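## Task

Labels on the shelf edges give each shelf spot a lot number, and several spots may carry the same one. Move one cardboard box from lot 451 and one from lot 434 onto the desk so that no part of either overhangs the desk edge. All remaining cardboard boxes must stay on their original shelves. Skip a lot if the storeroom holds none of it. The robot must not fall over or be left leaning, or the task fails.

## Robot and tools

Robot: a simulated Hello Robot Stretch 3 with a single arm. It has a two-wheel base (0.33 m long, 0.34 m wide, rounded back), a lift on a vertical mast, and a telescoping arm that reaches out to the robot's right. The base cannot strafe, so to shift the gripper forward or back you drive the base. The base pivots about the point between the drive wheels, 0.05 m behind its front. With the arm in and the wrist folded, a turn sweeps a 0.28 m radius; an unfolded level wrist reaches beyond that.

Frames: the base frame has its origin on the floor between the wheels, x forward, y left, z up, in metres. hand_pose is reported in it, at the point where the closed fingertips meet. The odometry frame is the base frame as it was when the scene began; base_odometry counts wheel rotation there, so slip looks like travel. Headings are radians, positive to the left.

Tool move: one action per call. Action keys: base, joints, speeds, pace, contact_limits, or servos by itself. Extra keys cameras and blocking are not part of the action. An empty call just reports state and images.
- base: a single object holding one key. translate_m is a relative drive distance in metres, positive forward, -3 to 3. rotate_rad is a relative turn in radians, positive left, -6.4 to 6.4. Both are offsets from where the base last reported itself.
- joints: absolute targets, one number per joint name: lift_m 0 to 1.1 (m); arm_m 0 to 0.52 (m extension); wrist_yaw_rad -1.345 to 4.42 (0 aligns the gripper with the arm, positive swings toward the front); wrist_pitch_rad -1.57 to 0.451 (0 level, negative tips fingertips down); wrist_roll_rad -2.911 to 2.918 (0 fingers side by side); gripper_m -0.089 to 0.179 (larger is wider; tip gap is about 0.007 m under the value when nearly shut, 0.025 m under when fully open); head_pan_rad -3.953 to 1.73 (0 forward, positive left, -1.57 faces along the arm); head_tilt_rad -1.53 to 0.419 (negative looks down).
- pace: "default" or "max". speeds: per-key top speed, no higher than the max pace. Default/max: translate 0.12/0.30 m/s, rotate 0.76/1.90 rad/s, lift 0.11/0.15 m/s, arm 0.14/0.40 m/s. The base is capped at 0.10 m/s and 0.63 rad/s unless lift_m < 0.30, arm_m < 0.03 and wrist_yaw_rad > 2.54.
- contact_limits: effort thresholds in percent (1 to 100) that end a motion with contact_stop. arm_m takes a number (negative sense when retracting); lift_m takes {"down": n, "up": n}, extra force beyond normal free motion (values under about 12 may trip with nothing touched); translate_m and rotate_rad take a number and trip when either wheel reaches it. Put a limit only in the same call as that motion's command. The base has no contact stop unless you give one.
- servos: "reboot" revives servos that shut off after torque_fault.
- cameras: list from head_camera, nav_camera, wrist_camera, all; [] shows none. blocking: true (default) waits until everything rests; false returns quickly while motion continues, and wait(0) reports progress.

wait(seconds 0 to 10) lets time pass and returns state. stop brakes all running motions; braked joints may keep pressing. zoom_image(camera, region [x0,y0,x1,y1] in pixels, at most 504 square) enlarges part of the latest image. finished_scene(scene: the current scene number) ends the scene irreversibly; the goal must hold with the robot idle.

Results: the move line reads done or the worst status. base_status and joint_status per motion: done, moving, off_target (rested short, may still push), stopped, contact_stop (that joint goes slack), time_out (after roughly 14 s) or torque_fault. A refused call, or any stop you did not order, cancels later move/wait/finished_scene calls in the same reply. on_its_own lists uncommanded states; "held at" is a target, not a reading. motor_effort is percent of max with the peak in brackets; a rest value outside its range suggests load or contact. lidar_m: 12 horizontal ranges from the base origin, 30-degree sectors counter-clockwise from straight ahead, seen only at 0.17 m height; "-" is nothing or too close. wrist_depth_mm and head_depth_mm: 7x7 median depths in mm. base_tilt in degrees (forward, right). turned_by_imu beats turned_by_wheels when they disagree by over 0.15 rad. pictures names image order.

Cameras: head_camera images arrive rotated; turn them a quarter clockwise to stand upright. nav_camera needs a quarter counter-clockwise. Calibration is given as OpenCV K, distortion and a base-to-camera transform, with small errors.

Gripping: command gripper_m below the object's width to grasp; open at least 0.05 beyond it to release. Readings do not confirm a hold.

Cautions: before folding the wrist over the base (yaw 3.0) or unfolding it, put lift_m 0.32 to 0.95, pitch -0.4, roll about 0. With yaw below -0.4 keep pitch at -0.5 or lower. Pushing against something solid with the gripper above about 0.45 m, or driving while holding something fixed, can tip the robot; if tilt appears, back off. Wrist and head push without stopping and can fault. Avoid drops, releasing moving items, slams and hard hits. Thinking time lets the scene run on.

Each tool is called after "Emit:" by a JSON object that holds its "api" and its "payload".

## Session

Emit:
{"api": "move", "payload": {"joints": {"head_pan_rad": 0.0, "head_tilt_rad": -0.25}, "cameras": ["head_camera","nav_camera"]}}

Emit:
{"api": "move", "payload": {"joints": {"head_pan_rad": -1.5, "head_tilt_rad": -0.25}, "pace": "max", "cameras": ["nav_camera"]}}

Emit:
{"api": "move", "payload": {"joints": {"head_pan_rad": -3.0, "head_tilt_rad": -0.25}, "pace": "max", "cameras": ["nav_camera"]}}

Emit:
{"api": "move", "payload": {"joints": {"head_pan_rad": 1.4, "head_tilt_rad": -0.25}, "pace": "max", "cameras": ["nav_camera"]}}

Scene clock: 0.77 s.
move: done
base_odometry: x=+0.000 y=+0.000 heading=+0.000
turned_by_wheels: +0.000
turned_by_imu: +0.000
base_tilt: forward=-0.3 right=-1.3
lidar_m: 0.73 0.73 0.85 1.53 2.67 1.26 1.01 1.12 1.81 1.63 1.39 0.83
head_depth_mm: 688 717 753 786 825 864 914 / 669 697 730 760 798 834 883 / 655 676 705 737 770 809 849 / 632 656 685 717 750 784 825 / 617 640 665 693 721 755 789 / 601 624 648 672 702 731 764 / 588 606 628 653 681 710 742
base_status: not commanded
joint_positions: lift_m=+0.374 arm_m=+0.001 wrist_yaw_rad=+3.009 wrist_pitch_rad=-0.462 wrist_roll_rad=+0.000 gripper_m=+0.037 head_pan_rad=+0.000 head_tilt_rad=-0.250
joint_status: all done
measured_speeds: all 0
motor_effort: left_wheel=-0.4(0.7) right_wheel=+0.4(1.1) lift_m=+23.1(23.8) arm_m=-4.2(5.1) wrist_yaw_rad=+0.7(1.1) wrist_pitch_rad=+1.9(2.0) wrist_roll_rad=+0.0(0.2) gripper_m=+0.2(0.8) head_pan_rad=-0.3(2.1) head_tilt_rad=-2.6(8.6)
hand_pose: x=+0.0076 y=+0.0712 z=+0.3774 quat_wxyz=(+0.207, +0.697, +0.116, +0.676) (m; base frame)
wrist_depth_mm: - 138 - - - 862 - / - 151 - - - 976 - / - 168 930 - - 947 - / 811 777 204 802 804 792 761 / 699 669 212 661 653 678 671 / 602 592 126 573 129 581 571 / 526 537 288 353 504 508 512
pictures: head_camera (sideways), nav_camera (sideways)
camera_calibration:
head_camera: T_world_to_cam=[[-0.195811, -0.0463004, -0.979548, 1.29165], [0.0436736, 0.997482, -0.0558784, 0.0721524], [0.979669, -0.053722, -0.193296, 0.201158], [0, 0, 0, 1]] pos_world=[0.052701, -0.00136015, 1.30815]
nav_camera: T_world_to_cam=[[0.22147, 0.0170401, 0.975018, -1.22739], [0.0136225, -0.999804, 0.014379, 0.0313268], [0.975072, 0.0100976, -0.221659, 0.235776], [0, 0, 0, 1]] pos_world=[0.0415052, 0.0498547, 1.24854]

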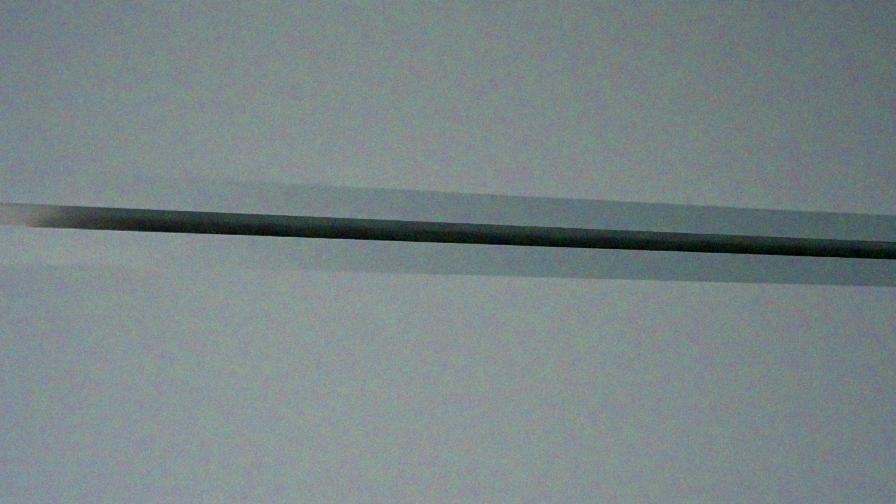

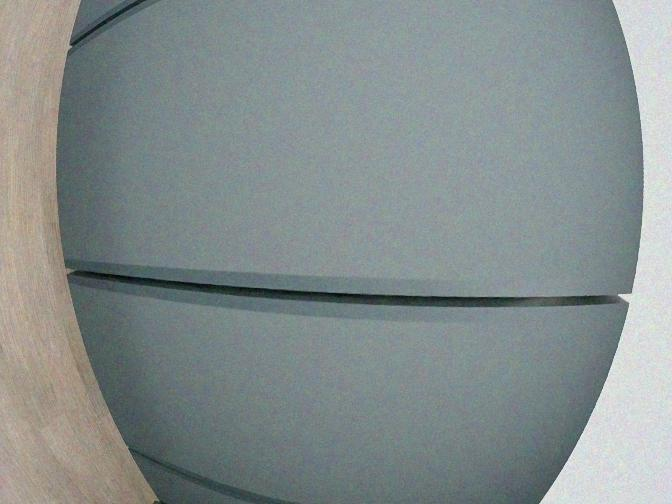

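Scene clock: 1.77 s.
move: done
base_odometry: x=+0.000 y=+0.000 heading=+0.000
turned_by_wheels: +0.000
turned_by_imu: +0.000
base_tilt: forward=-0.3 right=-1.3
lidar_m: 0.73 0.73 0.85 1.53 2.66 1.26 1.01 1.12 1.81 1.63 1.39 0.83
head_depth_mm: 2002 1933 1951 1953 1958 2025 1648 / 1956 2053 2113 2193 2216 2056 1646 / 1886 1977 2080 2149 2185 2051 1631 / 1836 1950 2027 2077 2075 2035 1621 / 1742 1513 1563 1766 1791 1814 1616 / 1756 1846 1921 1980 2040 2024 1600 / 1622 1809 1872 1938 1885 2004 1602
base_status: not commanded
joint_positions: lift_m=+0.374 arm_m=+0.001 wrist_yaw_rad=+3.009 wrist_pitch_rad=-0.462 wrist_roll_rad=+0.000 gripper_m=+0.037 head_pan_rad=-1.540 head_tilt_rad=-0.250
joint_status: all done
measured_speeds: translate_m=+0.000 rotate_rad=+0.000 lift_m=+0.000 arm_m=+0.000 wrist_yaw_rad=+0.000 wrist_pitch_rad=+0.000 wrist_roll_rad=+0.000 head_pan_rad=+0.024 head_tilt_rad=+0.000
motor_effort: left_wheel=-1.0(1.0) right_wheel=-0.1(1.2) lift_m=+23.4(24.0) arm_m=-6.1(6.2) wrist_yaw_rad=+0.7(2.1) wrist_pitch_rad=+1.9(2.1) wrist_roll_rad=+0.0(0.3) gripper_m=+0.5(0.8) head_pan_rad=+3.6(6.2) head_tilt_rad=-3.1(6.2)
hand_pose: x=+0.0076 y=+0.0712 z=+0.3774 quat_wxyz=(+0.207, +0.697, +0.116, +0.676) (m; base frame)
wrist_depth_mm: - 139 - - - 861 - / - 151 - - - 967 - / - 167 937 - - 938 - / 842 762 203 811 799 810 762 / 700 675 211 658 657 679 668 / 604 598 126 573 129 579 575 / 525 542 287 354 503 511 504
pictures: nav_camera (sideways)
camera_calibration:
nav_camera: T_world_to_cam=[[0.0239562, -0.221313, 0.974909, -1.22605], [-0.998891, -0.0448487, 0.0143645, 0.0375247], [0.0405443, -0.974171, -0.222142, 0.24214], [0, 0, 0, 1]] pos_world=[0.0570371, -0.0337716, 1.24854]

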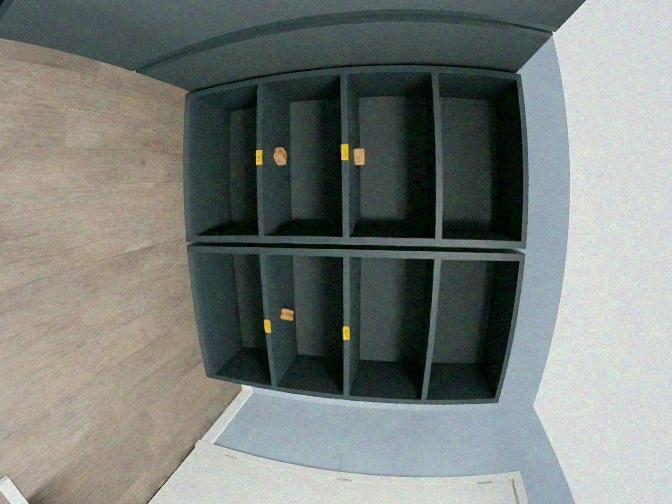

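Scene clock: 3.90 s.
move: done
base_odometry: x=+0.000 y=+0.000 heading=+0.000
turned_by_wheels: +0.000
turned_by_imu: +0.000
base_tilt: forward=-0.3 right=-1.2
lidar_m: 0.72 0.72 0.85 1.53 2.66 1.26 1.01 1.11 1.82 1.63 1.39 0.83
head_depth_mm: 1431 1498 1566 1623 1532 999 1539 / 1427 1479 1551 1605 1509 995 1532 / 1400 1449 1519 1579 1486 989 1515 / 1387 1433 1501 1563 1471 981 1572 / 1364 1419 1478 1530 1455 973 1519 / 1347 1402 1467 1521 1558 973 1552 / 1337 1383 1440 1501 1553 1638 1600
base_status: not commanded
joint_positions: lift_m=+0.374 arm_m=+0.001 wrist_yaw_rad=+3.009 wrist_pitch_rad=-0.462 wrist_roll_rad=+0.000 gripper_m=+0.037 head_pan_rad=-3.008 head_tilt_rad=-0.250
joint_status: all done
measured_speeds: translate_m=+0.000 rotate_rad=+0.000 lift_m=+0.000 arm_m=+0.000 wrist_yaw_rad=+0.000 wrist_pitch_rad=+0.000 wrist_roll_rad=+0.000 head_pan_rad=+0.024 head_tilt_rad=+0.000
motor_effort: left_wheel=-0.8(0.8) right_wheel=+0.3(1.1) lift_m=+24.0(24.2) arm_m=-10.1(10.1) wrist_yaw_rad=-0.6(1.5) wrist_pitch_rad=+1.9(2.0) wrist_roll_rad=+0.1(0.3) gripper_m=+0.5(0.9) head_pan_rad=+3.6(4.9) head_tilt_rad=-2.1(6.6)
hand_pose: x=+0.0076 y=+0.0712 z=+0.3774 quat_wxyz=(+0.207, +0.697, +0.116, +0.676) (m; base frame)
wrist_depth_mm: - 138 - - - 849 - / - 150 - - - 990 - / - 167 931 - - 938 - / 827 768 203 818 799 799 763 / 694 674 211 661 665 671 672 / 600 607 126 569 129 581 584 / 524 537 288 356 507 515 515
pictures: nav_camera (sideways)
camera_calibration:
nav_camera: T_world_to_cam=[[-0.217721, -0.0464195, 0.974907, -1.22459], [-0.146587, 0.989094, 0.0143586, 0.0323532], [-0.96494, -0.139782, -0.222151, 0.248227], [0, 0, 0, 1]] pos_world=[-0.0223515, -0.0541473, 1.24854]

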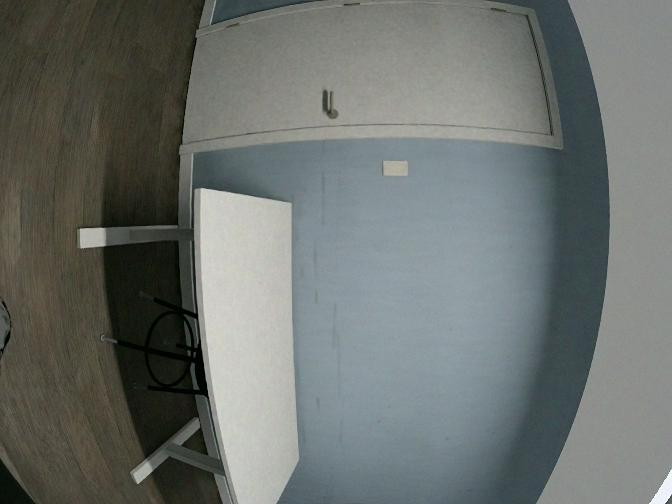

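Scene clock: 7.00 s.
move: done
base_odometry: x=+0.000 y=+0.000 heading=+0.000
turned_by_wheels: +0.000
turned_by_imu: +0.000
base_tilt: forward=-0.3 right=-1.1
lidar_m: 0.72 0.73 0.85 1.53 2.65 1.26 1.01 1.11 1.82 1.62 1.39 0.83
head_depth_mm: 937 946 957 972 988 1016 1013 / 1083 1100 1122 1143 1155 1179 1198 / 1353 1319 1347 1375 1407 1441 1465 / 2502 2573 1689 1736 1794 1815 1619 / 2479 2548 2642 2769 2797 2159 1607 / 2349 2443 2528 2620 2721 2126 1614 / 2260 2320 2397 2486 2579 2109 1595
base_status: not commanded
joint_positions: lift_m=+0.374 arm_m=+0.001 wrist_yaw_rad=+3.009 wrist_pitch_rad=-0.462 wrist_roll_rad=+0.000 gripper_m=+0.037 head_pan_rad=+1.408 head_tilt_rad=-0.250
joint_status: all done
measured_speeds: translate_m=+0.000 rotate_rad=+0.000 lift_m=+0.000 arm_m=+0.000 wrist_yaw_rad=+0.000 wrist_pitch_rad=+0.000 wrist_roll_rad=+0.000 head_pan_rad=-0.024 head_tilt_rad=+0.000
motor_effort: left_wheel=-0.3(0.8) right_wheel=+0.6(1.1) lift_m=+24.3(24.4) arm_m=-13.2(13.4) wrist_yaw_rad=-0.5(1.6) wrist_pitch_rad=+2.0(2.1) wrist_roll_rad=-0.1(0.3) gripper_m=+0.5(1.1) head_pan_rad=-2.7(7.3) head_tilt_rad=-2.2(5.0)
hand_pose: x=+0.0076 y=+0.0712 z=+0.3774 quat_wxyz=(+0.207, +0.697, +0.116, +0.676) (m; base frame)
wrist_depth_mm: - 139 - - - 860 - / - 151 - - - 992 - / - 167 900 - - 946 - / 835 759 203 810 796 782 756 / 689 674 211 664 642 667 666 / 600 604 126 570 129 575 574 / 528 539 290 355 501 511 514
pictures: nav_camera (sideways)
camera_calibration:
nav_camera: T_world_to_cam=[[0.0191266, 0.221787, 0.974907, -1.22602], [0.988826, -0.148381, 0.0143564, 0.0254771], [0.147842, 0.963739, -0.222147, 0.241488], [0, 0, 0, 1]] pos_world=[-0.0374449, 0.0429643, 1.24854]

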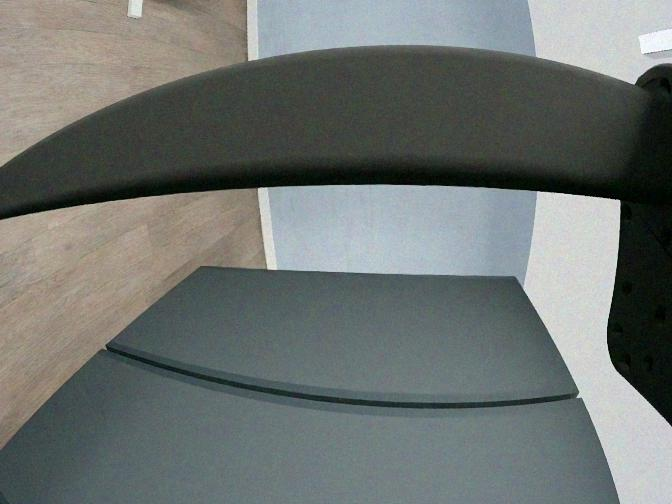

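Emit:
{"api": "move", "payload": {"joints": {"head_pan_rad": -1.45, "head_tilt_rad": -0.3}, "pace": "max", "cameras": ["head_camera"]}}

Emit:
{"api": "zoom_image", "payload": {"camera": "head_camera", "region": [300, 0, 800, 200]}}

Emit:
{"api": "zoom_image", "payload": {"camera": "head_camera", "region": [300, 250, 800, 504]}}

Emit:
{"api": "move", "payload": {"base": {"rotate_rad": 1.85}, "joints": {"lift_m": 0.29, "head_pan_rad": -1.57}, "pace": "max", "cameras": ["nav_camera"]}}

Scene clock: 32.40 s.
move: done
base_odometry: x=+0.000 y=+0.000 heading=+0.000
turned_by_wheels: +0.000
turned_by_imu: +0.000
base_tilt: forward=-0.4 right=-1.2
lidar_m: 0.72 0.73 0.85 1.53 2.66 1.26 1.01 1.12 1.81 1.63 1.39 0.83
head_depth_mm: 1801 1984 2078 2149 2060 1958 1563 / 1819 1928 2044 2160 2196 1914 1568 / 1680 1914 2017 2122 2155 1895 1548 / 1440 1503 1648 1670 1792 1850 1537 / 1711 1856 1959 2047 2117 1867 1527 / 1602 1812 1932 2024 2058 1876 1531 / 1633 1782 1909 1982 1929 1867 1522
base_status: not commanded
joint_positions: lift_m=+0.374 arm_m=+0.001 wrist_yaw_rad=+3.009 wrist_pitch_rad=-0.462 wrist_roll_rad=+0.000 gripper_m=+0.037 head_pan_rad=-1.458 head_tilt_rad=-0.300
joint_status: all done
measured_speeds: translate_m=+0.000 rotate_rad=+0.000 lift_m=+0.000 arm_m=+0.000 wrist_yaw_rad=+0.000 wrist_pitch_rad=+0.000 wrist_roll_rad=+0.000 head_pan_rad=+0.024 head_tilt_rad=+0.000
motor_effort: left_wheel=-0.8(0.8) right_wheel=+0.0(1.4) lift_m=+23.9(24.9) arm_m=-13.1(13.3) wrist_yaw_rad=+0.6(1.6) wrist_pitch_rad=+1.9(2.0) wrist_roll_rad=-0.2(0.4) gripper_m=+0.3(1.0) head_pan_rad=+3.6(4.9) head_tilt_rad=-3.0(6.5)
hand_pose: x=+0.0076 y=+0.0712 z=+0.3774 quat_wxyz=(+0.207, +0.697, +0.116, +0.676) (m; base frame)
wrist_depth_mm: - 138 - - - 853 - / - 150 - - - - - / - 167 933 - - 942 - / 831 764 203 812 804 794 761 / 702 671 212 654 660 676 672 / 600 592 126 571 128 573 580 / 526 538 289 354 504 512 511
pictures: head_camera (sideways)
camera_calibration:
head_camera: T_world_to_cam=[[-0.0734719, 0.238037, -0.968473, 1.27642], [0.995757, 0.0714664, -0.0579763, 0.0690153], [0.0554127, -0.968623, -0.242278, 0.270601], [0, 0, 0, 1]] pos_world=[0.010064, -0.0466577, 1.30574]

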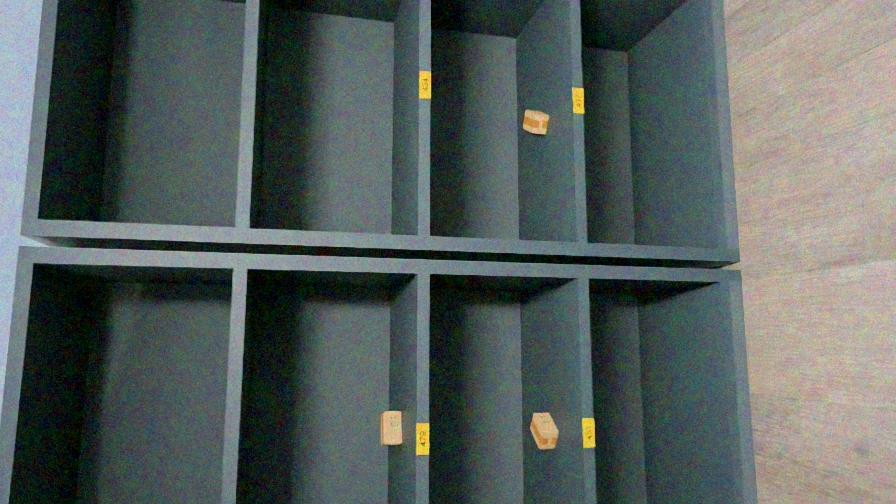

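Scaled by 1.008 from the camera's 896x504 image, which has a finer 1280x720 frame.

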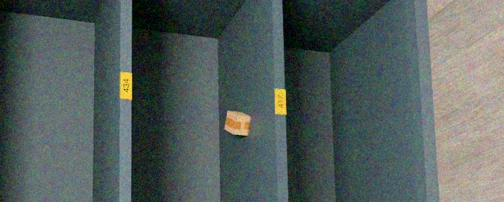

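Scaled by 1.008 from the camera's 896x504 image, which has a finer 1280x720 frame.

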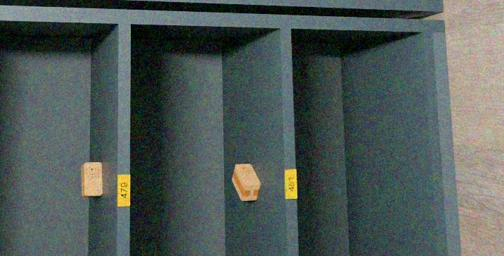

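Scene clock: 35.07 s.
move: done
base_odometry: x=+0.000 y=+0.000 heading=+1.850
turned_by_wheels: +1.850
turned_by_imu: +1.813
base_tilt: forward=-0.3 right=-1.2
lidar_m: 2.65 1.64 1.00 1.11 1.60 1.97 1.63 1.01 0.75 0.73 0.76 1.06
head_depth_mm: 618 646 680 714 749 785 832 / 609 638 670 705 743 791 839 / 609 639 669 704 744 786 835 / 612 641 671 705 743 789 829 / 610 640 670 705 744 785 835 / 613 641 672 705 745 788 834 / 612 641 670 704 744 790 834
base_status: done
joint_positions: lift_m=+0.290 arm_m=+0.001 wrist_yaw_rad=+3.009 wrist_pitch_rad=-0.463 wrist_roll_rad=+0.000 gripper_m=+0.037 head_pan_rad=-1.570 head_tilt_rad=-0.300
joint_status: all done
measured_speeds: all 0
motor_effort: left_wheel=-7.0(14.9) right_wheel=+8.2(14.4) lift_m=+30.5(31.0) arm_m=-13.1(13.8) wrist_yaw_rad=+0.3(1.7) wrist_pitch_rad=+2.2(2.3) wrist_roll_rad=+0.1(0.5) gripper_m=+0.7(1.0) head_pan_rad=-2.5(4.4) head_tilt_rad=-2.5(3.7)
hand_pose: x=+0.0076 y=+0.0710 z=+0.2927 quat_wxyz=(+0.208, +0.697, +0.117, +0.676) (m; base frame)
wrist_depth_mm: - 139 - - - - - / - 151 - - - - - / 857 167 775 845 822 805 809 / 699 641 204 678 670 659 660 / 577 577 211 551 547 559 551 / 501 495 126 297 129 483 484 / 271 278 262 266 409 427 421
pictures: nav_camera (sideways)
camera_calibration:
nav_camera: T_world_to_cam=[[0.0172449, -0.270558, 0.962549, -1.20984], [-0.999793, -0.0150614, 0.0136786, 0.0385024], [0.0107965, -0.962586, -0.270762, 0.305576], [0, 0, 0, 1]] pos_world=[0.0560589, -0.0326101, 1.24675]

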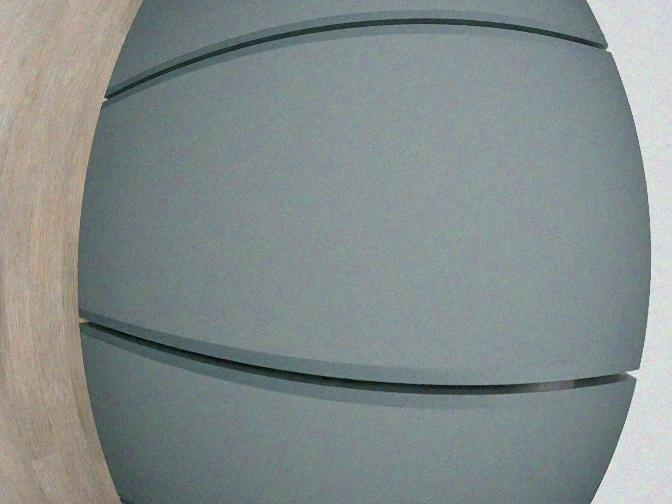

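Emit:
{"api": "move", "payload": {"base": {"translate_m": 2.05}, "pace": "max", "cameras": []}}

Emit:
{"api": "move", "payload": {"base": {"rotate_rad": -1.6}, "joints": {"head_pan_rad": -0.4}, "pace": "max", "cameras": ["nav_camera"]}}

Scene clock: 62.10 s.
move: done
base_odometry: x=-0.564 y=+1.971 heading=+1.849
turned_by_wheels: +0.000
turned_by_imu: +0.003
base_tilt: forward=-0.3 right=-1.2
lidar_m: 0.63 0.65 0.91 1.51 1.58 1.80 2.77 1.07 0.87 2.24 0.86 0.64
head_depth_mm: 1934 2034 2082 1143 1120 1095 1079 / 1928 2042 2119 2205 2375 2035 1511 / 1929 2021 2121 2244 2363 2018 1548 / 1936 2034 2138 2244 2379 2005 1541 / 1931 2048 2128 2244 2367 1992 1537 / 1934 2025 2142 2223 2366 1996 1535 / 1672 1698 1743 1775 1816 1808 1516
base_status: done
joint_positions: lift_m=+0.290 arm_m=+0.001 wrist_yaw_rad=+3.009 wrist_pitch_rad=-0.463 wrist_roll_rad=+0.000 gripper_m=+0.037 head_pan_rad=-1.570 head_tilt_rad=-0.300
joint_status: not commanded
measured_speeds: all 0
motor_effort: left_wheel=-3.3(9.9) right_wheel=+6.7(17.6) lift_m=+24.3(27.3) arm_m=-8.1(12.0) wrist_yaw_rad=+0.0(2.1) wrist_pitch_rad=+2.2(2.3) wrist_roll_rad=+0.2(0.3) gripper_m=+0.1(1.0) head_pan_rad=-1.9(3.6) head_tilt_rad=+1.2(2.1)
hand_pose: x=+0.0076 y=+0.0710 z=+0.2927 quat_wxyz=(+0.208, +0.697, +0.117, +0.676) (m; base frame)
wrist_depth_mm: - 138 - - - - - / - 151 - - - - - / 864 168 773 835 819 800 736 / 691 635 203 677 678 664 662 / 585 576 211 556 544 560 557 / 497 496 126 295 129 479 479 / 271 279 262 268 411 426 420
pictures: none
No camera images: "cameras" was empty.

Scene clock: 64.23 s.
move: done
base_odometry: x=-0.564 y=+1.971 heading=+0.250
turned_by_wheels: -1.600
turned_by_imu: -1.569
base_tilt: forward=-0.2 right=-1.3
lidar_m: 2.23 0.88 0.64 0.63 0.65 0.90 1.51 1.32 1.64 2.87 1.07 0.87
head_depth_mm: 801 848 895 958 1020 1094 1186 / 761 804 847 901 961 1029 1104 / 744 774 814 854 906 968 1032 / 892 918 949 980 1015 1052 1089 / 1991 2061 2167 2249 2383 1830 1443 / 1916 2013 2102 2199 2320 1975 1527 / 1854 1944 2013 2101 2221 1975 1520
base_status: done
joint_positions: lift_m=+0.290 arm_m=+0.001 wrist_yaw_rad=+3.009 wrist_pitch_rad=-0.463 wrist_roll_rad=+0.000 gripper_m=+0.037 head_pan_rad=-0.395 head_tilt_rad=-0.300
joint_status: all done
measured_speeds: all 0
motor_effort: left_wheel=+4.9(14.8) right_wheel=-7.7(14.9) lift_m=+24.6(25.0) arm_m=-12.6(13.6) wrist_yaw_rad=-0.5(1.4) wrist_pitch_rad=+2.1(2.2) wrist_roll_rad=-0.1(0.4) gripper_m=+0.4(0.9) head_pan_rad=-2.9(4.1) head_tilt_rad=+1.7(2.2)
hand_pose: x=+0.0076 y=+0.0710 z=+0.2927 quat_wxyz=(+0.208, +0.697, +0.117, +0.676) (m; base frame)
wrist_depth_mm: 592 139 607 620 626 636 - / 628 151 161 - - - - / - 167 175 767 - 779 769 / 694 639 204 684 675 664 658 / 581 574 211 550 546 560 550 / 498 498 126 295 128 482 478 / 273 277 262 270 409 425 425
pictures: nav_camera (sideways)
camera_calibration:
nav_camera: T_world_to_cam=[[0.256354, -0.0882675, 0.962544, -1.21129], [-0.371069, -0.928504, 0.0136808, 0.0346388], [0.892519, -0.360678, -0.270779, 0.300236], [0, 0, 0, 1]] pos_world=[0.0554069, 0.033533, 1.24675]

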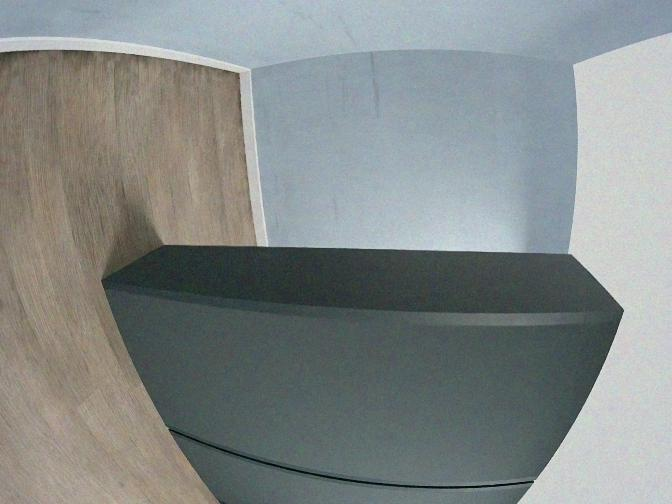

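Emit:
{"api": "move", "payload": {"base": {"translate_m": 1.75}, "pace": "max", "cameras": []}}

Emit:
{"api": "move", "payload": {"base": {"rotate_rad": -1.6}, "joints": {"head_pan_rad": -0.5, "head_tilt_rad": -0.35}, "pace": "max", "cameras": ["head_camera","nav_camera"]}}

Emit:
{"api": "zoom_image", "payload": {"camera": "head_camera", "region": [300, 100, 800, 500]}}

Scene clock: 82.87 s.
move: done
base_odometry: x=+1.132 y=+2.403 heading=+0.250
turned_by_wheels: +0.000
turned_by_imu: +0.001
base_tilt: forward=-0.4 right=-1.2
lidar_m: 0.50 0.52 0.62 0.60 0.62 0.86 2.50 0.66 1.39 1.85 0.70 0.52
head_depth_mm: 503 532 564 600 643 691 746 / 478 505 534 565 603 646 694 / 457 480 507 537 569 607 651 / 436 458 483 510 538 571 609 / 419 439 459 485 511 541 577 / 402 421 440 462 486 514 543 / 387 403 422 441 464 488 516
base_status: done
joint_positions: lift_m=+0.290 arm_m=+0.001 wrist_yaw_rad=+3.009 wrist_pitch_rad=-0.463 wrist_roll_rad=+0.000 gripper_m=+0.037 head_pan_rad=-0.400 head_tilt_rad=-0.300
joint_status: not commanded
measured_speeds: all 0
motor_effort: left_wheel=+6.2(16.1) right_wheel=+0.9(10.7) lift_m=+26.2(27.5) arm_m=-5.8(11.1) wrist_yaw_rad=+0.2(2.1) wrist_pitch_rad=+2.2(2.3) wrist_roll_rad=+0.1(0.3) gripper_m=+0.3(0.9) head_pan_rad=-2.6(3.8) head_tilt_rad=+4.9(5.7)
hand_pose: x=+0.0076 y=+0.0710 z=+0.2927 quat_wxyz=(+0.208, +0.697, +0.117, +0.676) (m; base frame)
wrist_depth_mm: 566 138 590 597 606 619 614 / 614 151 617 629 - - 541 / - 167 175 - - 754 568 / 667 639 203 679 666 661 541 / 579 580 212 554 545 556 537 / 497 500 126 297 129 482 482 / 271 277 263 267 412 429 423
pictures: none
No camera images: "cameras" was empty.

Scene clock: 85.00 s.
move: done
base_odometry: x=+1.132 y=+2.403 heading=-1.350
turned_by_wheels: -1.600
turned_by_imu: -1.568
base_tilt: forward=-0.5 right=-1.2
lidar_m: 1.89 0.70 0.52 0.50 0.52 0.62 0.60 0.63 0.86 2.40 0.66 1.37
head_depth_mm: 1092 934 1162 631 652 696 757 / 1252 967 1328 1105 1340 1134 880 / 1318 1335 1479 1054 1494 1124 1309 / 1245 1300 1388 1336 1540 1277 1384 / 1189 1243 1330 1402 1490 1608 1455 / 1927 2021 2131 2230 2300 1847 1457 / 2646 2722 2887 3031 2558 1852 1447
base_status: done
joint_positions: lift_m=+0.290 arm_m=+0.001 wrist_yaw_rad=+3.009 wrist_pitch_rad=-0.463 wrist_roll_rad=+0.000 gripper_m=+0.037 head_pan_rad=-0.503 head_tilt_rad=-0.350
joint_status: all done
measured_speeds: all 0
motor_effort: left_wheel=+5.2(14.9) right_wheel=-8.6(14.4) lift_m=+27.3(28.0) arm_m=-12.8(13.5) wrist_yaw_rad=-0.4(1.5) wrist_pitch_rad=+2.1(2.3) wrist_roll_rad=+0.1(0.3) gripper_m=+0.2(0.8) head_pan_rad=+1.2(4.2) head_tilt_rad=-3.3(5.4)
hand_pose: x=+0.0076 y=+0.0710 z=+0.2927 quat_wxyz=(+0.208, +0.697, +0.117, +0.676) (m; base frame)
wrist_depth_mm: 481 139 491 504 514 526 534 / 518 151 523 536 - - - / - 167 175 - - - - / - 190 197 650 639 645 652 / 581 573 212 551 544 561 559 / 499 496 126 296 128 478 477 / 271 279 261 267 409 421 426
pictures: head_camera (sideways), nav_camera (sideways)
camera_calibration:
head_camera: T_world_to_cam=[[-0.278526, 0.100547, -0.955151, 1.26027], [0.514272, 0.855532, -0.0599041, 0.0744619], [0.811139, -0.507893, -0.289997, 0.328063], [0, 0, 0, 1]] pos_world=[0.0466207, -0.0238001, 1.30335]
nav_camera: T_world_to_cam=[[0.286338, -0.138211, 0.948108, -1.19267], [-0.469043, -0.883081, 0.0129242, 0.0361865], [0.83547, -0.448404, -0.317686, 0.361541], [0, 0, 0, 1]] pos_world=[0.0564237, 0.0292321, 1.24517]

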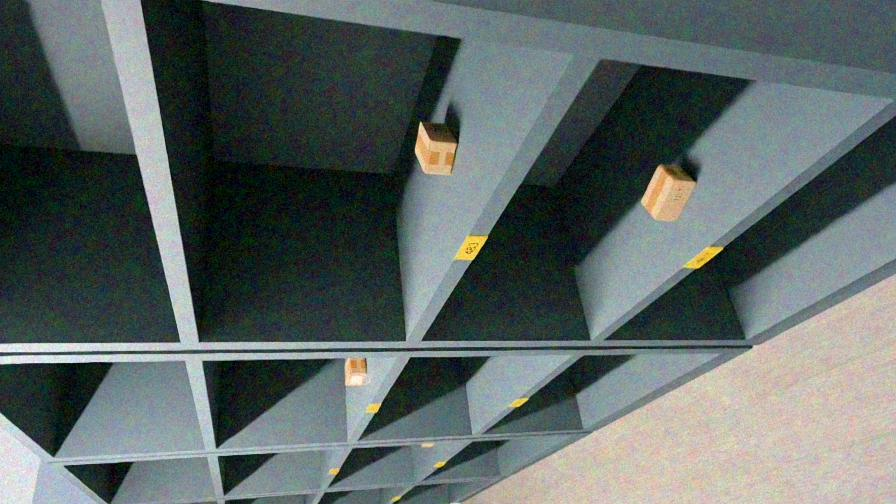

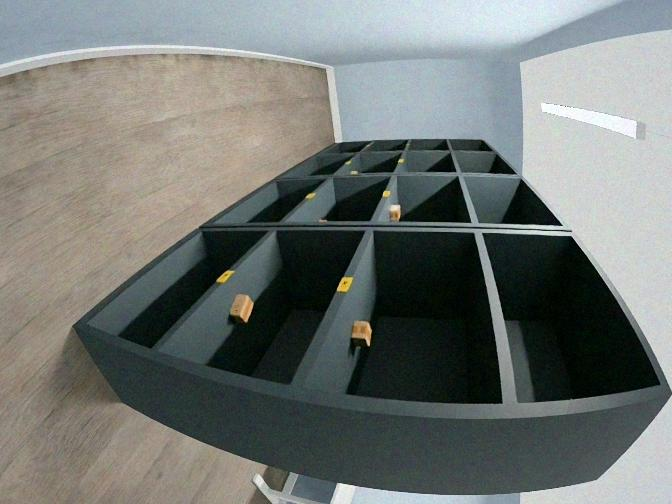

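Scaled by 1.008 from the camera's 896x504 image, which has a finer 1280x720 frame.

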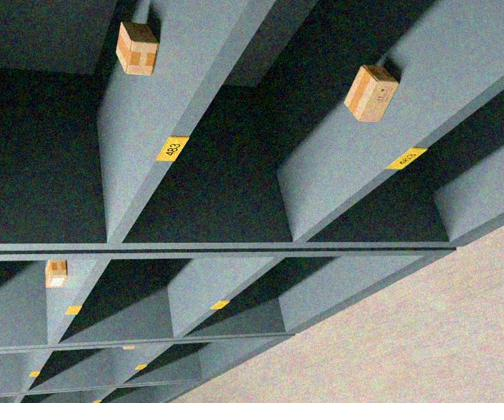

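Emit:
{"api": "move", "payload": {"base": {"translate_m": 0.8}, "joints": {"head_pan_rad": -1.5, "head_tilt_rad": -0.5}, "pace": "max", "cameras": ["head_camera","nav_camera"]}}

Emit:
{"api": "move", "payload": {"base": {"translate_m": 0.85}, "joints": {"head_pan_rad": -1.4, "head_tilt_rad": -0.5}, "pace": "max", "cameras": ["head_camera"]}}

Emit:
{"api": "move", "payload": {"joints": {"head_pan_rad": -0.7, "head_tilt_rad": -0.4}, "pace": "max", "cameras": ["head_camera"]}}

Emit:
{"api": "zoom_image", "payload": {"camera": "head_camera", "region": [320, 200, 720, 500]}}

Scene clock: 99.70 s.
move: done
base_odometry: x=+1.307 y=+1.623 heading=-1.350
turned_by_wheels: +0.000
turned_by_imu: +0.000
base_tilt: forward=-0.3 right=-1.1
lidar_m: 1.86 0.70 0.51 0.49 0.51 0.70 1.39 1.45 0.62 0.96 0.72 0.73
head_depth_mm: 777 835 908 738 590 935 784 / 780 839 908 730 1106 960 799 / 785 849 922 722 1095 953 798 / 791 855 928 681 1093 947 813 / 795 862 932 703 1121 941 812 / 801 866 936 698 1114 937 806 / 806 875 939 691 1108 935 828
base_status: done
joint_positions: lift_m=+0.290 arm_m=+0.001 wrist_yaw_rad=+3.009 wrist_pitch_rad=-0.463 wrist_roll_rad=+0.000 gripper_m=+0.037 head_pan_rad=-1.500 head_tilt_rad=-0.500
joint_status: all done
measured_speeds: all 0
motor_effort: left_wheel=+6.0(15.8) right_wheel=+0.2(11.7) lift_m=+28.6(29.6) arm_m=-11.1(13.2) wrist_yaw_rad=-0.5(1.6) wrist_pitch_rad=+2.1(2.3) wrist_roll_rad=-0.1(0.3) gripper_m=+0.4(1.0) head_pan_rad=+3.5(5.2) head_tilt_rad=+4.2(6.1)
hand_pose: x=+0.0076 y=+0.0710 z=+0.2927 quat_wxyz=(+0.208, +0.697, +0.117, +0.676) (m; base frame)
wrist_depth_mm: 474 138 489 500 514 528 527 / 514 151 522 532 543 - - / - 166 176 - - - - / - 191 198 655 648 648 649 / 586 574 212 548 542 562 559 / 502 495 126 296 129 480 482 / 272 279 262 268 407 426 424
pictures: head_camera (sideways), nav_camera (sideways)
camera_calibration:
head_camera: T_world_to_cam=[[-0.0766097, 0.428332, -0.900368, 1.18756], [0.997012, 0.0419139, -0.0648931, 0.0780596], [0.00994218, -0.902649, -0.430263, 0.515511], [0, 0, 0, 1]] pos_world=[0.00802724, -0.0466175, 1.29611]
nav_camera: T_world_to_cam=[[0.0491321, -0.45399, 0.889651, -1.11492], [-0.996139, -0.0871594, 0.0105355, 0.0425088], [0.0727584, -0.886734, -0.456519, 0.546982], [0, 0, 0, 1]] pos_world=[0.0573258, -0.0174324, 1.24115]

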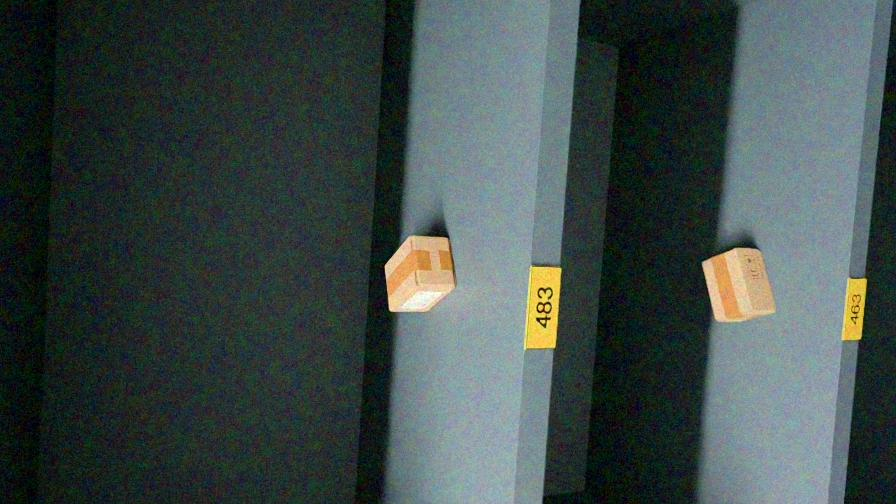

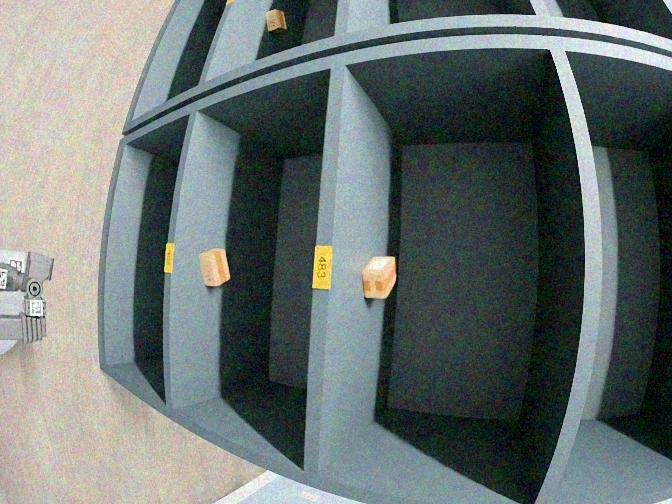

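Scene clock: 103.87 s.
move: done
base_odometry: x=+1.493 y=+0.794 heading=-1.350
turned_by_wheels: +0.000
turned_by_imu: +0.001
base_tilt: forward=-0.5 right=-1.2
lidar_m: 1.83 0.69 0.50 0.49 0.51 0.70 1.97 1.29 0.58 0.97 0.83 0.78
head_depth_mm: 765 827 895 739 589 937 786 / 779 839 910 731 1092 960 782 / 793 854 927 723 1105 957 799 / 807 871 946 714 1132 947 813 / 822 886 952 652 1124 933 834 / 834 903 973 670 1162 940 1126 / 850 921 987 694 1138 935 1127
base_status: done
joint_positions: lift_m=+0.290 arm_m=+0.001 wrist_yaw_rad=+3.009 wrist_pitch_rad=-0.463 wrist_roll_rad=+0.000 gripper_m=+0.037 head_pan_rad=-1.399 head_tilt_rad=-0.500
joint_status: all done
measured_speeds: all 0
motor_effort: left_wheel=+2.6(13.7) right_wheel=+4.3(14.3) lift_m=+30.6(30.6) arm_m=-9.9(12.3) wrist_yaw_rad=-1.0(1.8) wrist_pitch_rad=+2.2(2.3) wrist_roll_rad=-0.2(0.4) gripper_m=+0.4(1.0) head_pan_rad=-3.9(4.9) head_tilt_rad=+3.9(4.9)
hand_pose: x=+0.0076 y=+0.0710 z=+0.2927 quat_wxyz=(+0.208, +0.697, +0.117, +0.676) (m; base frame)
wrist_depth_mm: 468 139 474 494 507 521 523 / 508 151 520 536 536 - - / 541 166 176 - - - - / - 187 196 647 647 641 635 / 582 577 213 552 545 557 554 / 500 498 126 296 129 484 481 / 272 277 263 266 408 426 427
pictures: head_camera (sideways)
camera_calibration:
head_camera: T_world_to_cam=[[-0.119394, 0.418002, -0.900566, 1.18805], [0.987702, 0.142232, -0.064928, 0.0781289], [0.100949, -0.897243, -0.429843, 0.514422], [0, 0, 0, 1]] pos_world=[0.0127475, -0.0461599, 1.29612]

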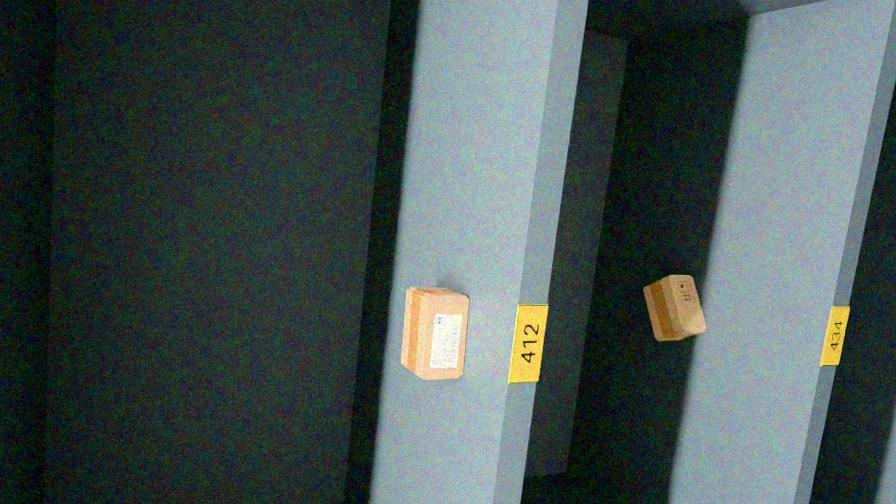

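Scene clock: 104.70 s.
move: done
base_odometry: x=+1.493 y=+0.794 heading=-1.350
turned_by_wheels: +0.000
turned_by_imu: +0.000
base_tilt: forward=-0.3 right=-1.3
lidar_m: 1.83 0.69 0.50 0.49 0.51 0.70 1.97 1.29 0.58 0.97 0.82 0.78
head_depth_mm: 548 885 978 970 640 1075 853 / 649 788 867 893 716 1070 843 / 648 718 774 816 922 990 921 / 682 721 769 804 876 949 1044 / 1451 1514 1604 1211 1396 1492 1326 / 1412 1496 1549 1675 1488 1649 1382 / 1322 1385 1470 1578 1715 1714 1385
base_status: not commanded
joint_positions: lift_m=+0.290 arm_m=+0.001 wrist_yaw_rad=+3.009 wrist_pitch_rad=-0.463 wrist_roll_rad=+0.000 gripper_m=+0.037 head_pan_rad=-0.685 head_tilt_rad=-0.397
joint_status: all done
measured_speeds: all 0
motor_effort: left_wheel=+2.0(2.4) right_wheel=+5.0(6.0) lift_m=+30.2(30.5) arm_m=-10.2(10.7) wrist_yaw_rad=+0.6(1.7) wrist_pitch_rad=+2.2(2.3) wrist_roll_rad=-0.1(0.3) gripper_m=+0.3(1.0) head_pan_rad=+0.6(4.3) head_tilt_rad=+3.7(8.8)
hand_pose: x=+0.0076 y=+0.0710 z=+0.2927 quat_wxyz=(+0.208, +0.697, +0.117, +0.676) (m; base frame)
wrist_depth_mm: 469 138 481 496 509 517 519 / 508 150 517 532 537 - - / 537 167 176 - - - - / - 186 196 645 640 631 650 / 582 572 212 553 546 564 555 / 499 500 126 295 128 481 479 / 271 277 262 267 407 427 425
pictures: head_camera (sideways)
camera_calibration:
head_camera: T_world_to_cam=[[-0.290619, 0.177405, -0.940249, 1.24088], [0.657807, 0.750656, -0.0616874, 0.0759042], [0.69486, -0.63643, -0.334853, 0.387174], [0, 0, 0, 1]] pos_world=[0.0416616, -0.0307067, 1.30107]

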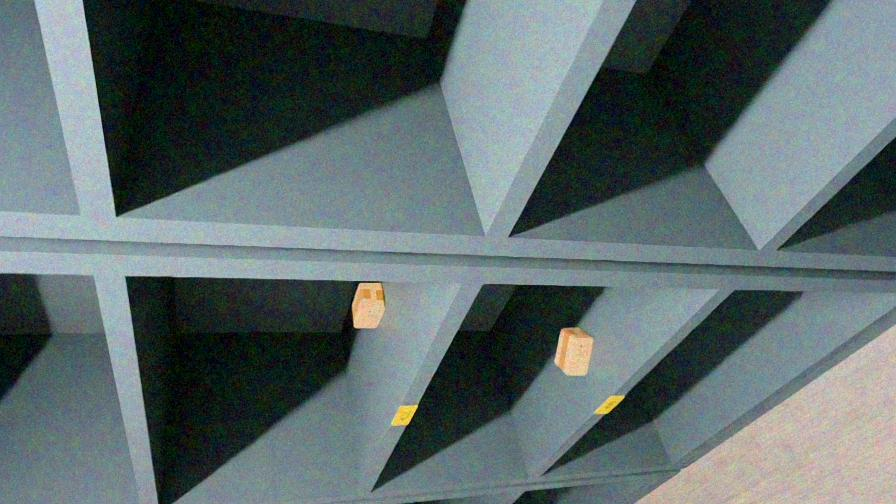

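Scaled by 1.260 from the camera's 896x504 image, which has a finer 1280x720 frame.

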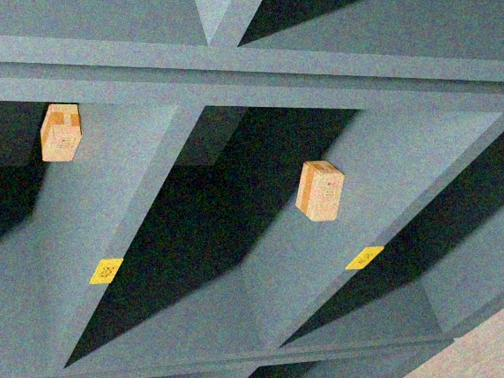

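Emit:
{"api": "move", "payload": {"base": {"translate_m": 0.21}, "joints": {"lift_m": 0.62, "wrist_pitch_rad": -0.4, "head_pan_rad": -1.57, "head_tilt_rad": -0.6}, "pace": "max", "cameras": []}}

Emit:
{"api": "move", "payload": {"joints": {"wrist_yaw_rad": 0.0, "gripper_m": 0.179}, "cameras": ["head_camera", "wrist_camera"]}}

Scene clock: 124.10 s.
move: done
base_odometry: x=+1.540 y=+0.589 heading=-1.350
turned_by_wheels: +0.000
turned_by_imu: +0.000
base_tilt: forward=-0.2 right=-1.2
lidar_m: 1.82 0.69 0.50 0.48 0.50 0.69 1.97 0.74 0.69 0.97 0.65 1.39
head_depth_mm: 791 869 915 630 1092 883 1114 / 790 872 902 624 1096 878 1169 / 791 873 890 616 1093 871 1162 / 792 873 873 611 1085 868 1154 / 793 871 864 636 1069 861 1152 / 791 872 850 629 1066 859 1139 / 793 871 837 624 1030 852 1118
base_status: done
joint_positions: lift_m=+0.620 arm_m=+0.001 wrist_yaw_rad=+3.009 wrist_pitch_rad=-0.419 wrist_roll_rad=+0.000 gripper_m=+0.037 head_pan_rad=-1.571 head_tilt_rad=-0.604
joint_status: all done
measured_speeds: all 0
motor_effort: left_wheel=-0.9(11.9) right_wheel=+3.9(12.0) lift_m=+28.1(34.6) arm_m=-7.4(9.2) wrist_yaw_rad=-0.3(2.0) wrist_pitch_rad=+3.0(5.8) wrist_roll_rad=+0.1(0.3) gripper_m=+0.6(1.0) head_pan_rad=+4.0(5.6) head_tilt_rad=+3.9(8.3)
hand_pose: x=+0.0083 y=+0.0768 z=+0.6325 quat_wxyz=(+0.193, +0.699, +0.101, +0.681) (m; base frame)
wrist_depth_mm: 465 137 478 492 495 506 517 / 497 149 514 536 536 541 - / 542 163 170 - - - - / - 180 186 - - - - / - - 202 150 151 - - / - - 129 - 126 847 857 / 782 - 268 786 775 790 784
pictures: none
No camera images: "cameras" was empty.

Scene clock: 126.60 s.
move: done
base_odometry: x=+1.540 y=+0.589 heading=-1.350
turned_by_wheels: +0.000
turned_by_imu: +0.000
base_tilt: forward=-0.2 right=-1.3
lidar_m: 1.82 0.69 0.50 0.48 0.50 0.69 1.97 0.74 0.69 0.97 0.64 1.40
head_depth_mm: 794 869 924 634 1096 884 1112 / 790 867 915 628 1101 877 1165 / 791 868 902 622 1097 877 1165 / 790 872 887 615 1088 870 1158 / 793 871 871 609 1077 867 1149 / 792 871 860 635 1072 861 1145 / 795 873 846 627 1031 854 1117
base_status: not commanded
joint_positions: lift_m=+0.620 arm_m=+0.001 wrist_yaw_rad=+0.003 wrist_pitch_rad=-0.419 wrist_roll_rad=+0.000 gripper_m=+0.179 head_pan_rad=-1.570 head_tilt_rad=-0.600
joint_status: all done
measured_speeds: all 0
motor_effort: left_wheel=-0.4(1.2) right_wheel=+4.3(5.2) lift_m=+23.1(28.2) arm_m=-7.6(8.7) wrist_yaw_rad=-2.4(7.7) wrist_pitch_rad=+3.0(3.1) wrist_roll_rad=-0.1(0.3) gripper_m=+0.3(83.3) head_pan_rad=+3.6(3.9) head_tilt_rad=+3.7(4.7)
hand_pose: x=-0.0208 y=-0.3698 z=+0.6325 quat_wxyz=(+0.692, +0.148, -0.691, -0.146) (m; base frame)
wrist_depth_mm: 462 - - - - - 643 / 467 - - 500 - - 629 / 465 488 484 478 474 470 471 / 389 387 383 380 378 375 373 / 433 147 370 359 354 344 343 / 118 140 - - - - - / - - - - - - 105
pictures: head_camera (sideways), wrist_camera
camera_calibration:
head_camera: T_world_to_cam=[[-0.0466911, 0.520085, -0.852837, 1.12535], [0.997501, -0.0210373, -0.0674404, 0.0812933], [-0.0530161, -0.853855, -0.517803, 0.629753], [0, 0, 0, 1]] pos_world=[0.00484067, -0.0458484, 1.29131]
wrist_camera: T_world_to_cam=[[-0.998878, -0.0399213, -0.0254791, -0.0128314], [-0.00250241, 0.581735, -0.813374, 0.762066], [0.047293, -0.812398, -0.581182, 0.234262], [0, 0, 0, 1]] pos_world=[-0.021989, -0.253519, 0.755667]

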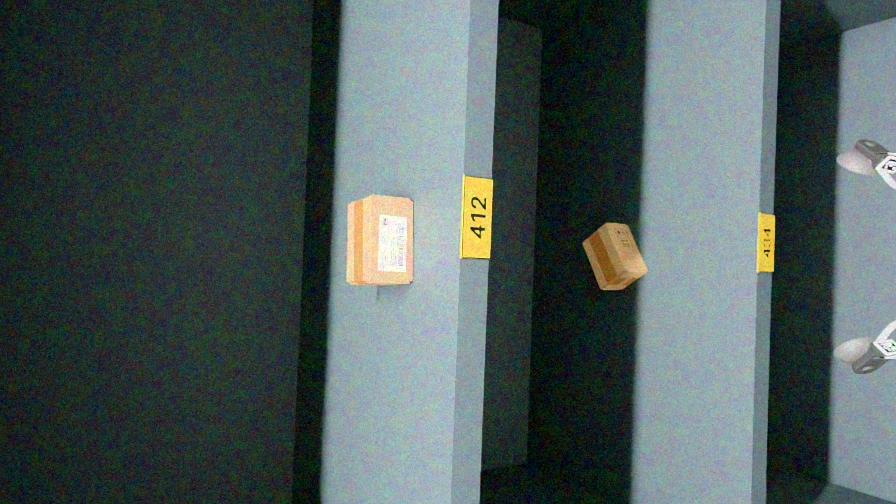

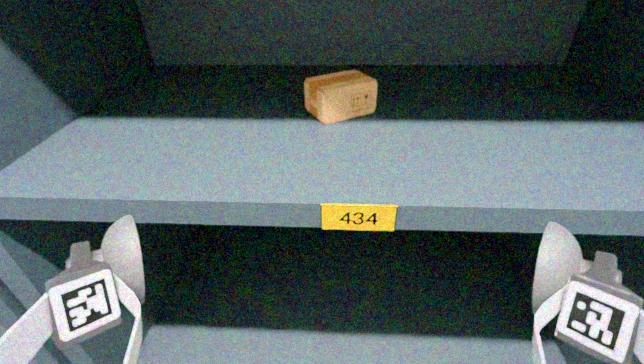

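Emit:
{"api": "move", "payload": {"base": {"translate_m": -0.1}, "joints": {"wrist_yaw_rad": 0.46, "lift_m": 0.65, "arm_m": 0.26}, "cameras": ["wrist_camera"]}}

Scene clock: 162.23 s.
move: done
base_odometry: x=+1.518 y=+0.686 heading=-1.350
turned_by_wheels: +0.000
turned_by_imu: +0.000
base_tilt: forward=-0.2 right=-1.2
lidar_m: 1.83 0.69 0.50 0.49 0.51 0.69 1.97 1.37 0.63 0.97 0.71 0.75
head_depth_mm: 789 869 898 634 958 860 939 / 789 869 910 628 1104 833 405 / 787 869 899 619 1089 527 1133 / 790 869 888 616 1087 549 1152 / 791 869 873 608 1082 815 1153 / 786 866 859 629 1065 835 1148 / 791 868 848 626 1066 856 1143
base_status: done
joint_positions: lift_m=+0.650 arm_m=+0.260 wrist_yaw_rad=+0.457 wrist_pitch_rad=-0.419 wrist_roll_rad=+0.000 gripper_m=+0.179 head_pan_rad=-1.570 head_tilt_rad=-0.600
joint_status: all done
measured_speeds: all 0
motor_effort: left_wheel=-1.8(9.9) right_wheel=-11.1(12.9) lift_m=+27.8(33.0) arm_m=+12.7(14.9) wrist_yaw_rad=+2.1(5.6) wrist_pitch_rad=+3.0(3.1) wrist_roll_rad=-0.1(0.4) gripper_m=+0.6(1.0) head_pan_rad=+2.9(4.1) head_tilt_rad=+2.6(4.0)
hand_pose: x=+0.0775 y=-0.6063 z=+0.6625 quat_wxyz=(+0.707, +0.300, -0.640, +0.013) (m; base frame)
wrist_depth_mm: 375 454 - - - - - / 385 466 - - - - - / 400 487 519 517 507 - - / 406 430 431 427 423 422 403 / 373 357 354 353 300 349 358 / 123 145 302 303 303 299 298 / - 265 265 263 263 255 105
pictures: wrist_camera
camera_calibration:
wrist_camera: T_world_to_cam=[[-0.880297, -0.47374, -0.0254646, -0.19553], [-0.257251, 0.521742, -0.813392, 0.907625], [0.398622, -0.709476, -0.581158, 0.090149], [0, 0, 0, 1]] pos_world=[0.0254272, -0.502218, 0.785667]

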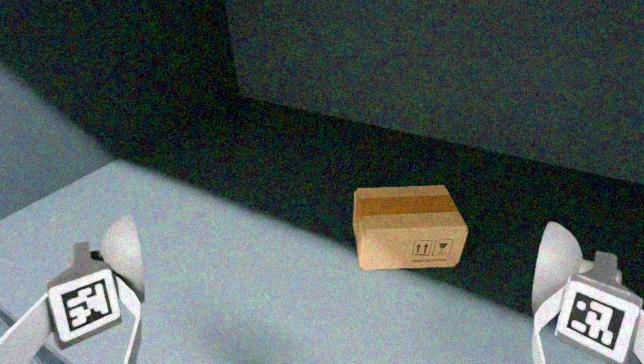

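Emit:
{"api": "move", "payload": {"joints": {"arm_m": 0.406}, "cameras": ["wrist_camera"]}}

Emit:
{"api": "move", "payload": {"joints": {"lift_m": 0.58}, "cameras": ["wrist_camera"]}}

Scene clock: 173.37 s.
move: done
base_odometry: x=+1.518 y=+0.686 heading=-1.350
turned_by_wheels: +0.000
turned_by_imu: +0.000
base_tilt: forward=-0.3 right=-1.2
lidar_m: 1.84 0.69 0.50 0.49 0.50 0.70 1.97 1.37 0.63 0.97 0.71 0.75
head_depth_mm: 788 867 900 635 964 861 940 / 789 868 912 629 1106 854 420 / 790 868 898 620 656 805 1129 / 792 871 888 615 685 869 1163 / 790 869 877 609 1004 866 1149 / 790 866 861 630 1070 861 1145 / 793 868 843 626 1063 855 1144
base_status: not commanded
joint_positions: lift_m=+0.650 arm_m=+0.406 wrist_yaw_rad=+0.457 wrist_pitch_rad=-0.419 wrist_roll_rad=+0.000 gripper_m=+0.179 head_pan_rad=-1.570 head_tilt_rad=-0.600
joint_status: all done
measured_speeds: all 0
motor_effort: left_wheel=-1.5(2.1) right_wheel=-11.0(11.7) lift_m=+26.0(26.0) arm_m=+13.6(15.2) wrist_yaw_rad=+1.6(3.6) wrist_pitch_rad=+3.0(3.1) wrist_roll_rad=-0.1(0.3) gripper_m=+0.8(1.1) head_pan_rad=+2.6(3.5) head_tilt_rad=+1.6(3.2)
hand_pose: x=+0.0775 y=-0.7523 z=+0.6625 quat_wxyz=(+0.707, +0.300, -0.640, +0.013) (m; base frame)
wrist_depth_mm: 374 436 - - - - - / 385 461 - - - - - / 399 484 492 - - - - / 404 432 430 427 390 - - / 373 358 353 351 350 338 - / 123 144 302 303 298 298 296 / 253 264 258 211 249 254 105
pictures: wrist_camera
camera_calibration:
wrist_camera: T_world_to_cam=[[-0.880285, -0.473764, -0.0254254, -0.264744], [-0.257293, 0.521719, -0.813393, 0.983786], [0.398622, -0.709476, -0.581158, -0.0134346], [0, 0, 0, 1]] pos_world=[0.0254272, -0.648218, 0.785667]

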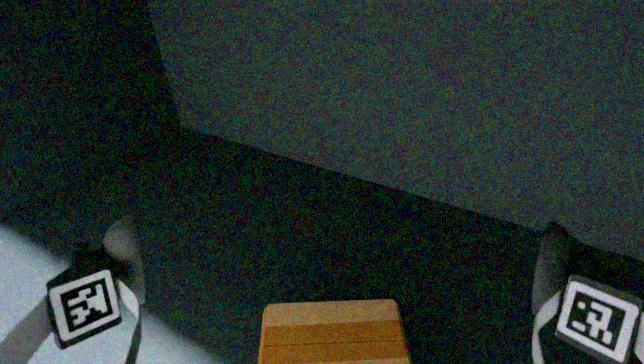

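Scene clock: 174.83 s.
move: done
base_odometry: x=+1.518 y=+0.686 heading=-1.350
turned_by_wheels: +0.000
turned_by_imu: +0.000
base_tilt: forward=-0.4 right=-1.2
lidar_m: 1.83 0.69 0.50 0.49 0.50 0.69 1.97 1.37 0.63 0.97 0.71 0.75
head_depth_mm: 791 869 902 631 965 861 940 / 791 867 911 630 1101 880 820 / 793 866 897 622 1097 630 1085 / 788 865 884 615 975 822 1153 / 790 867 871 609 1079 863 1156 / 794 869 857 628 1072 858 1144 / 793 870 843 627 1065 853 1143
base_status: not commanded
joint_positions: lift_m=+0.580 arm_m=+0.406 wrist_yaw_rad=+0.457 wrist_pitch_rad=-0.419 wrist_roll_rad=+0.000 gripper_m=+0.179 head_pan_rad=-1.570 head_tilt_rad=-0.600
joint_status: all done
measured_speeds: all 0
motor_effort: left_wheel=-1.4(2.0) right_wheel=-10.9(11.3) lift_m=+24.1(26.1) arm_m=+12.7(13.5) wrist_yaw_rad=+3.0(3.2) wrist_pitch_rad=+3.0(3.1) wrist_roll_rad=-0.1(0.3) gripper_m=+1.2(1.4) head_pan_rad=+2.5(3.7) head_tilt_rad=+1.8(2.7)
hand_pose: x=+0.0775 y=-0.7523 z=+0.5925 quat_wxyz=(+0.707, +0.300, -0.640, +0.013) (m; base frame)
wrist_depth_mm: 373 434 - - - - - / 387 465 - - - - - / 377 393 391 389 349 - - / 315 313 310 306 305 302 289 / 259 249 256 184 243 252 249 / 118 144 213 157 161 215 214 / 183 187 181 151 157 187 105
pictures: wrist_camera
camera_calibration:
wrist_camera: T_world_to_cam=[[-0.880285, -0.473764, -0.0254254, -0.266523], [-0.257293, 0.521719, -0.813393, 0.926849], [0.398622, -0.709476, -0.581158, -0.0541156], [0, 0, 0, 1]] pos_world=[0.0254272, -0.648218, 0.715667]

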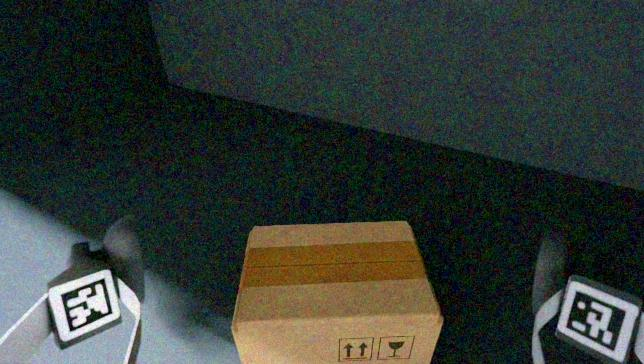

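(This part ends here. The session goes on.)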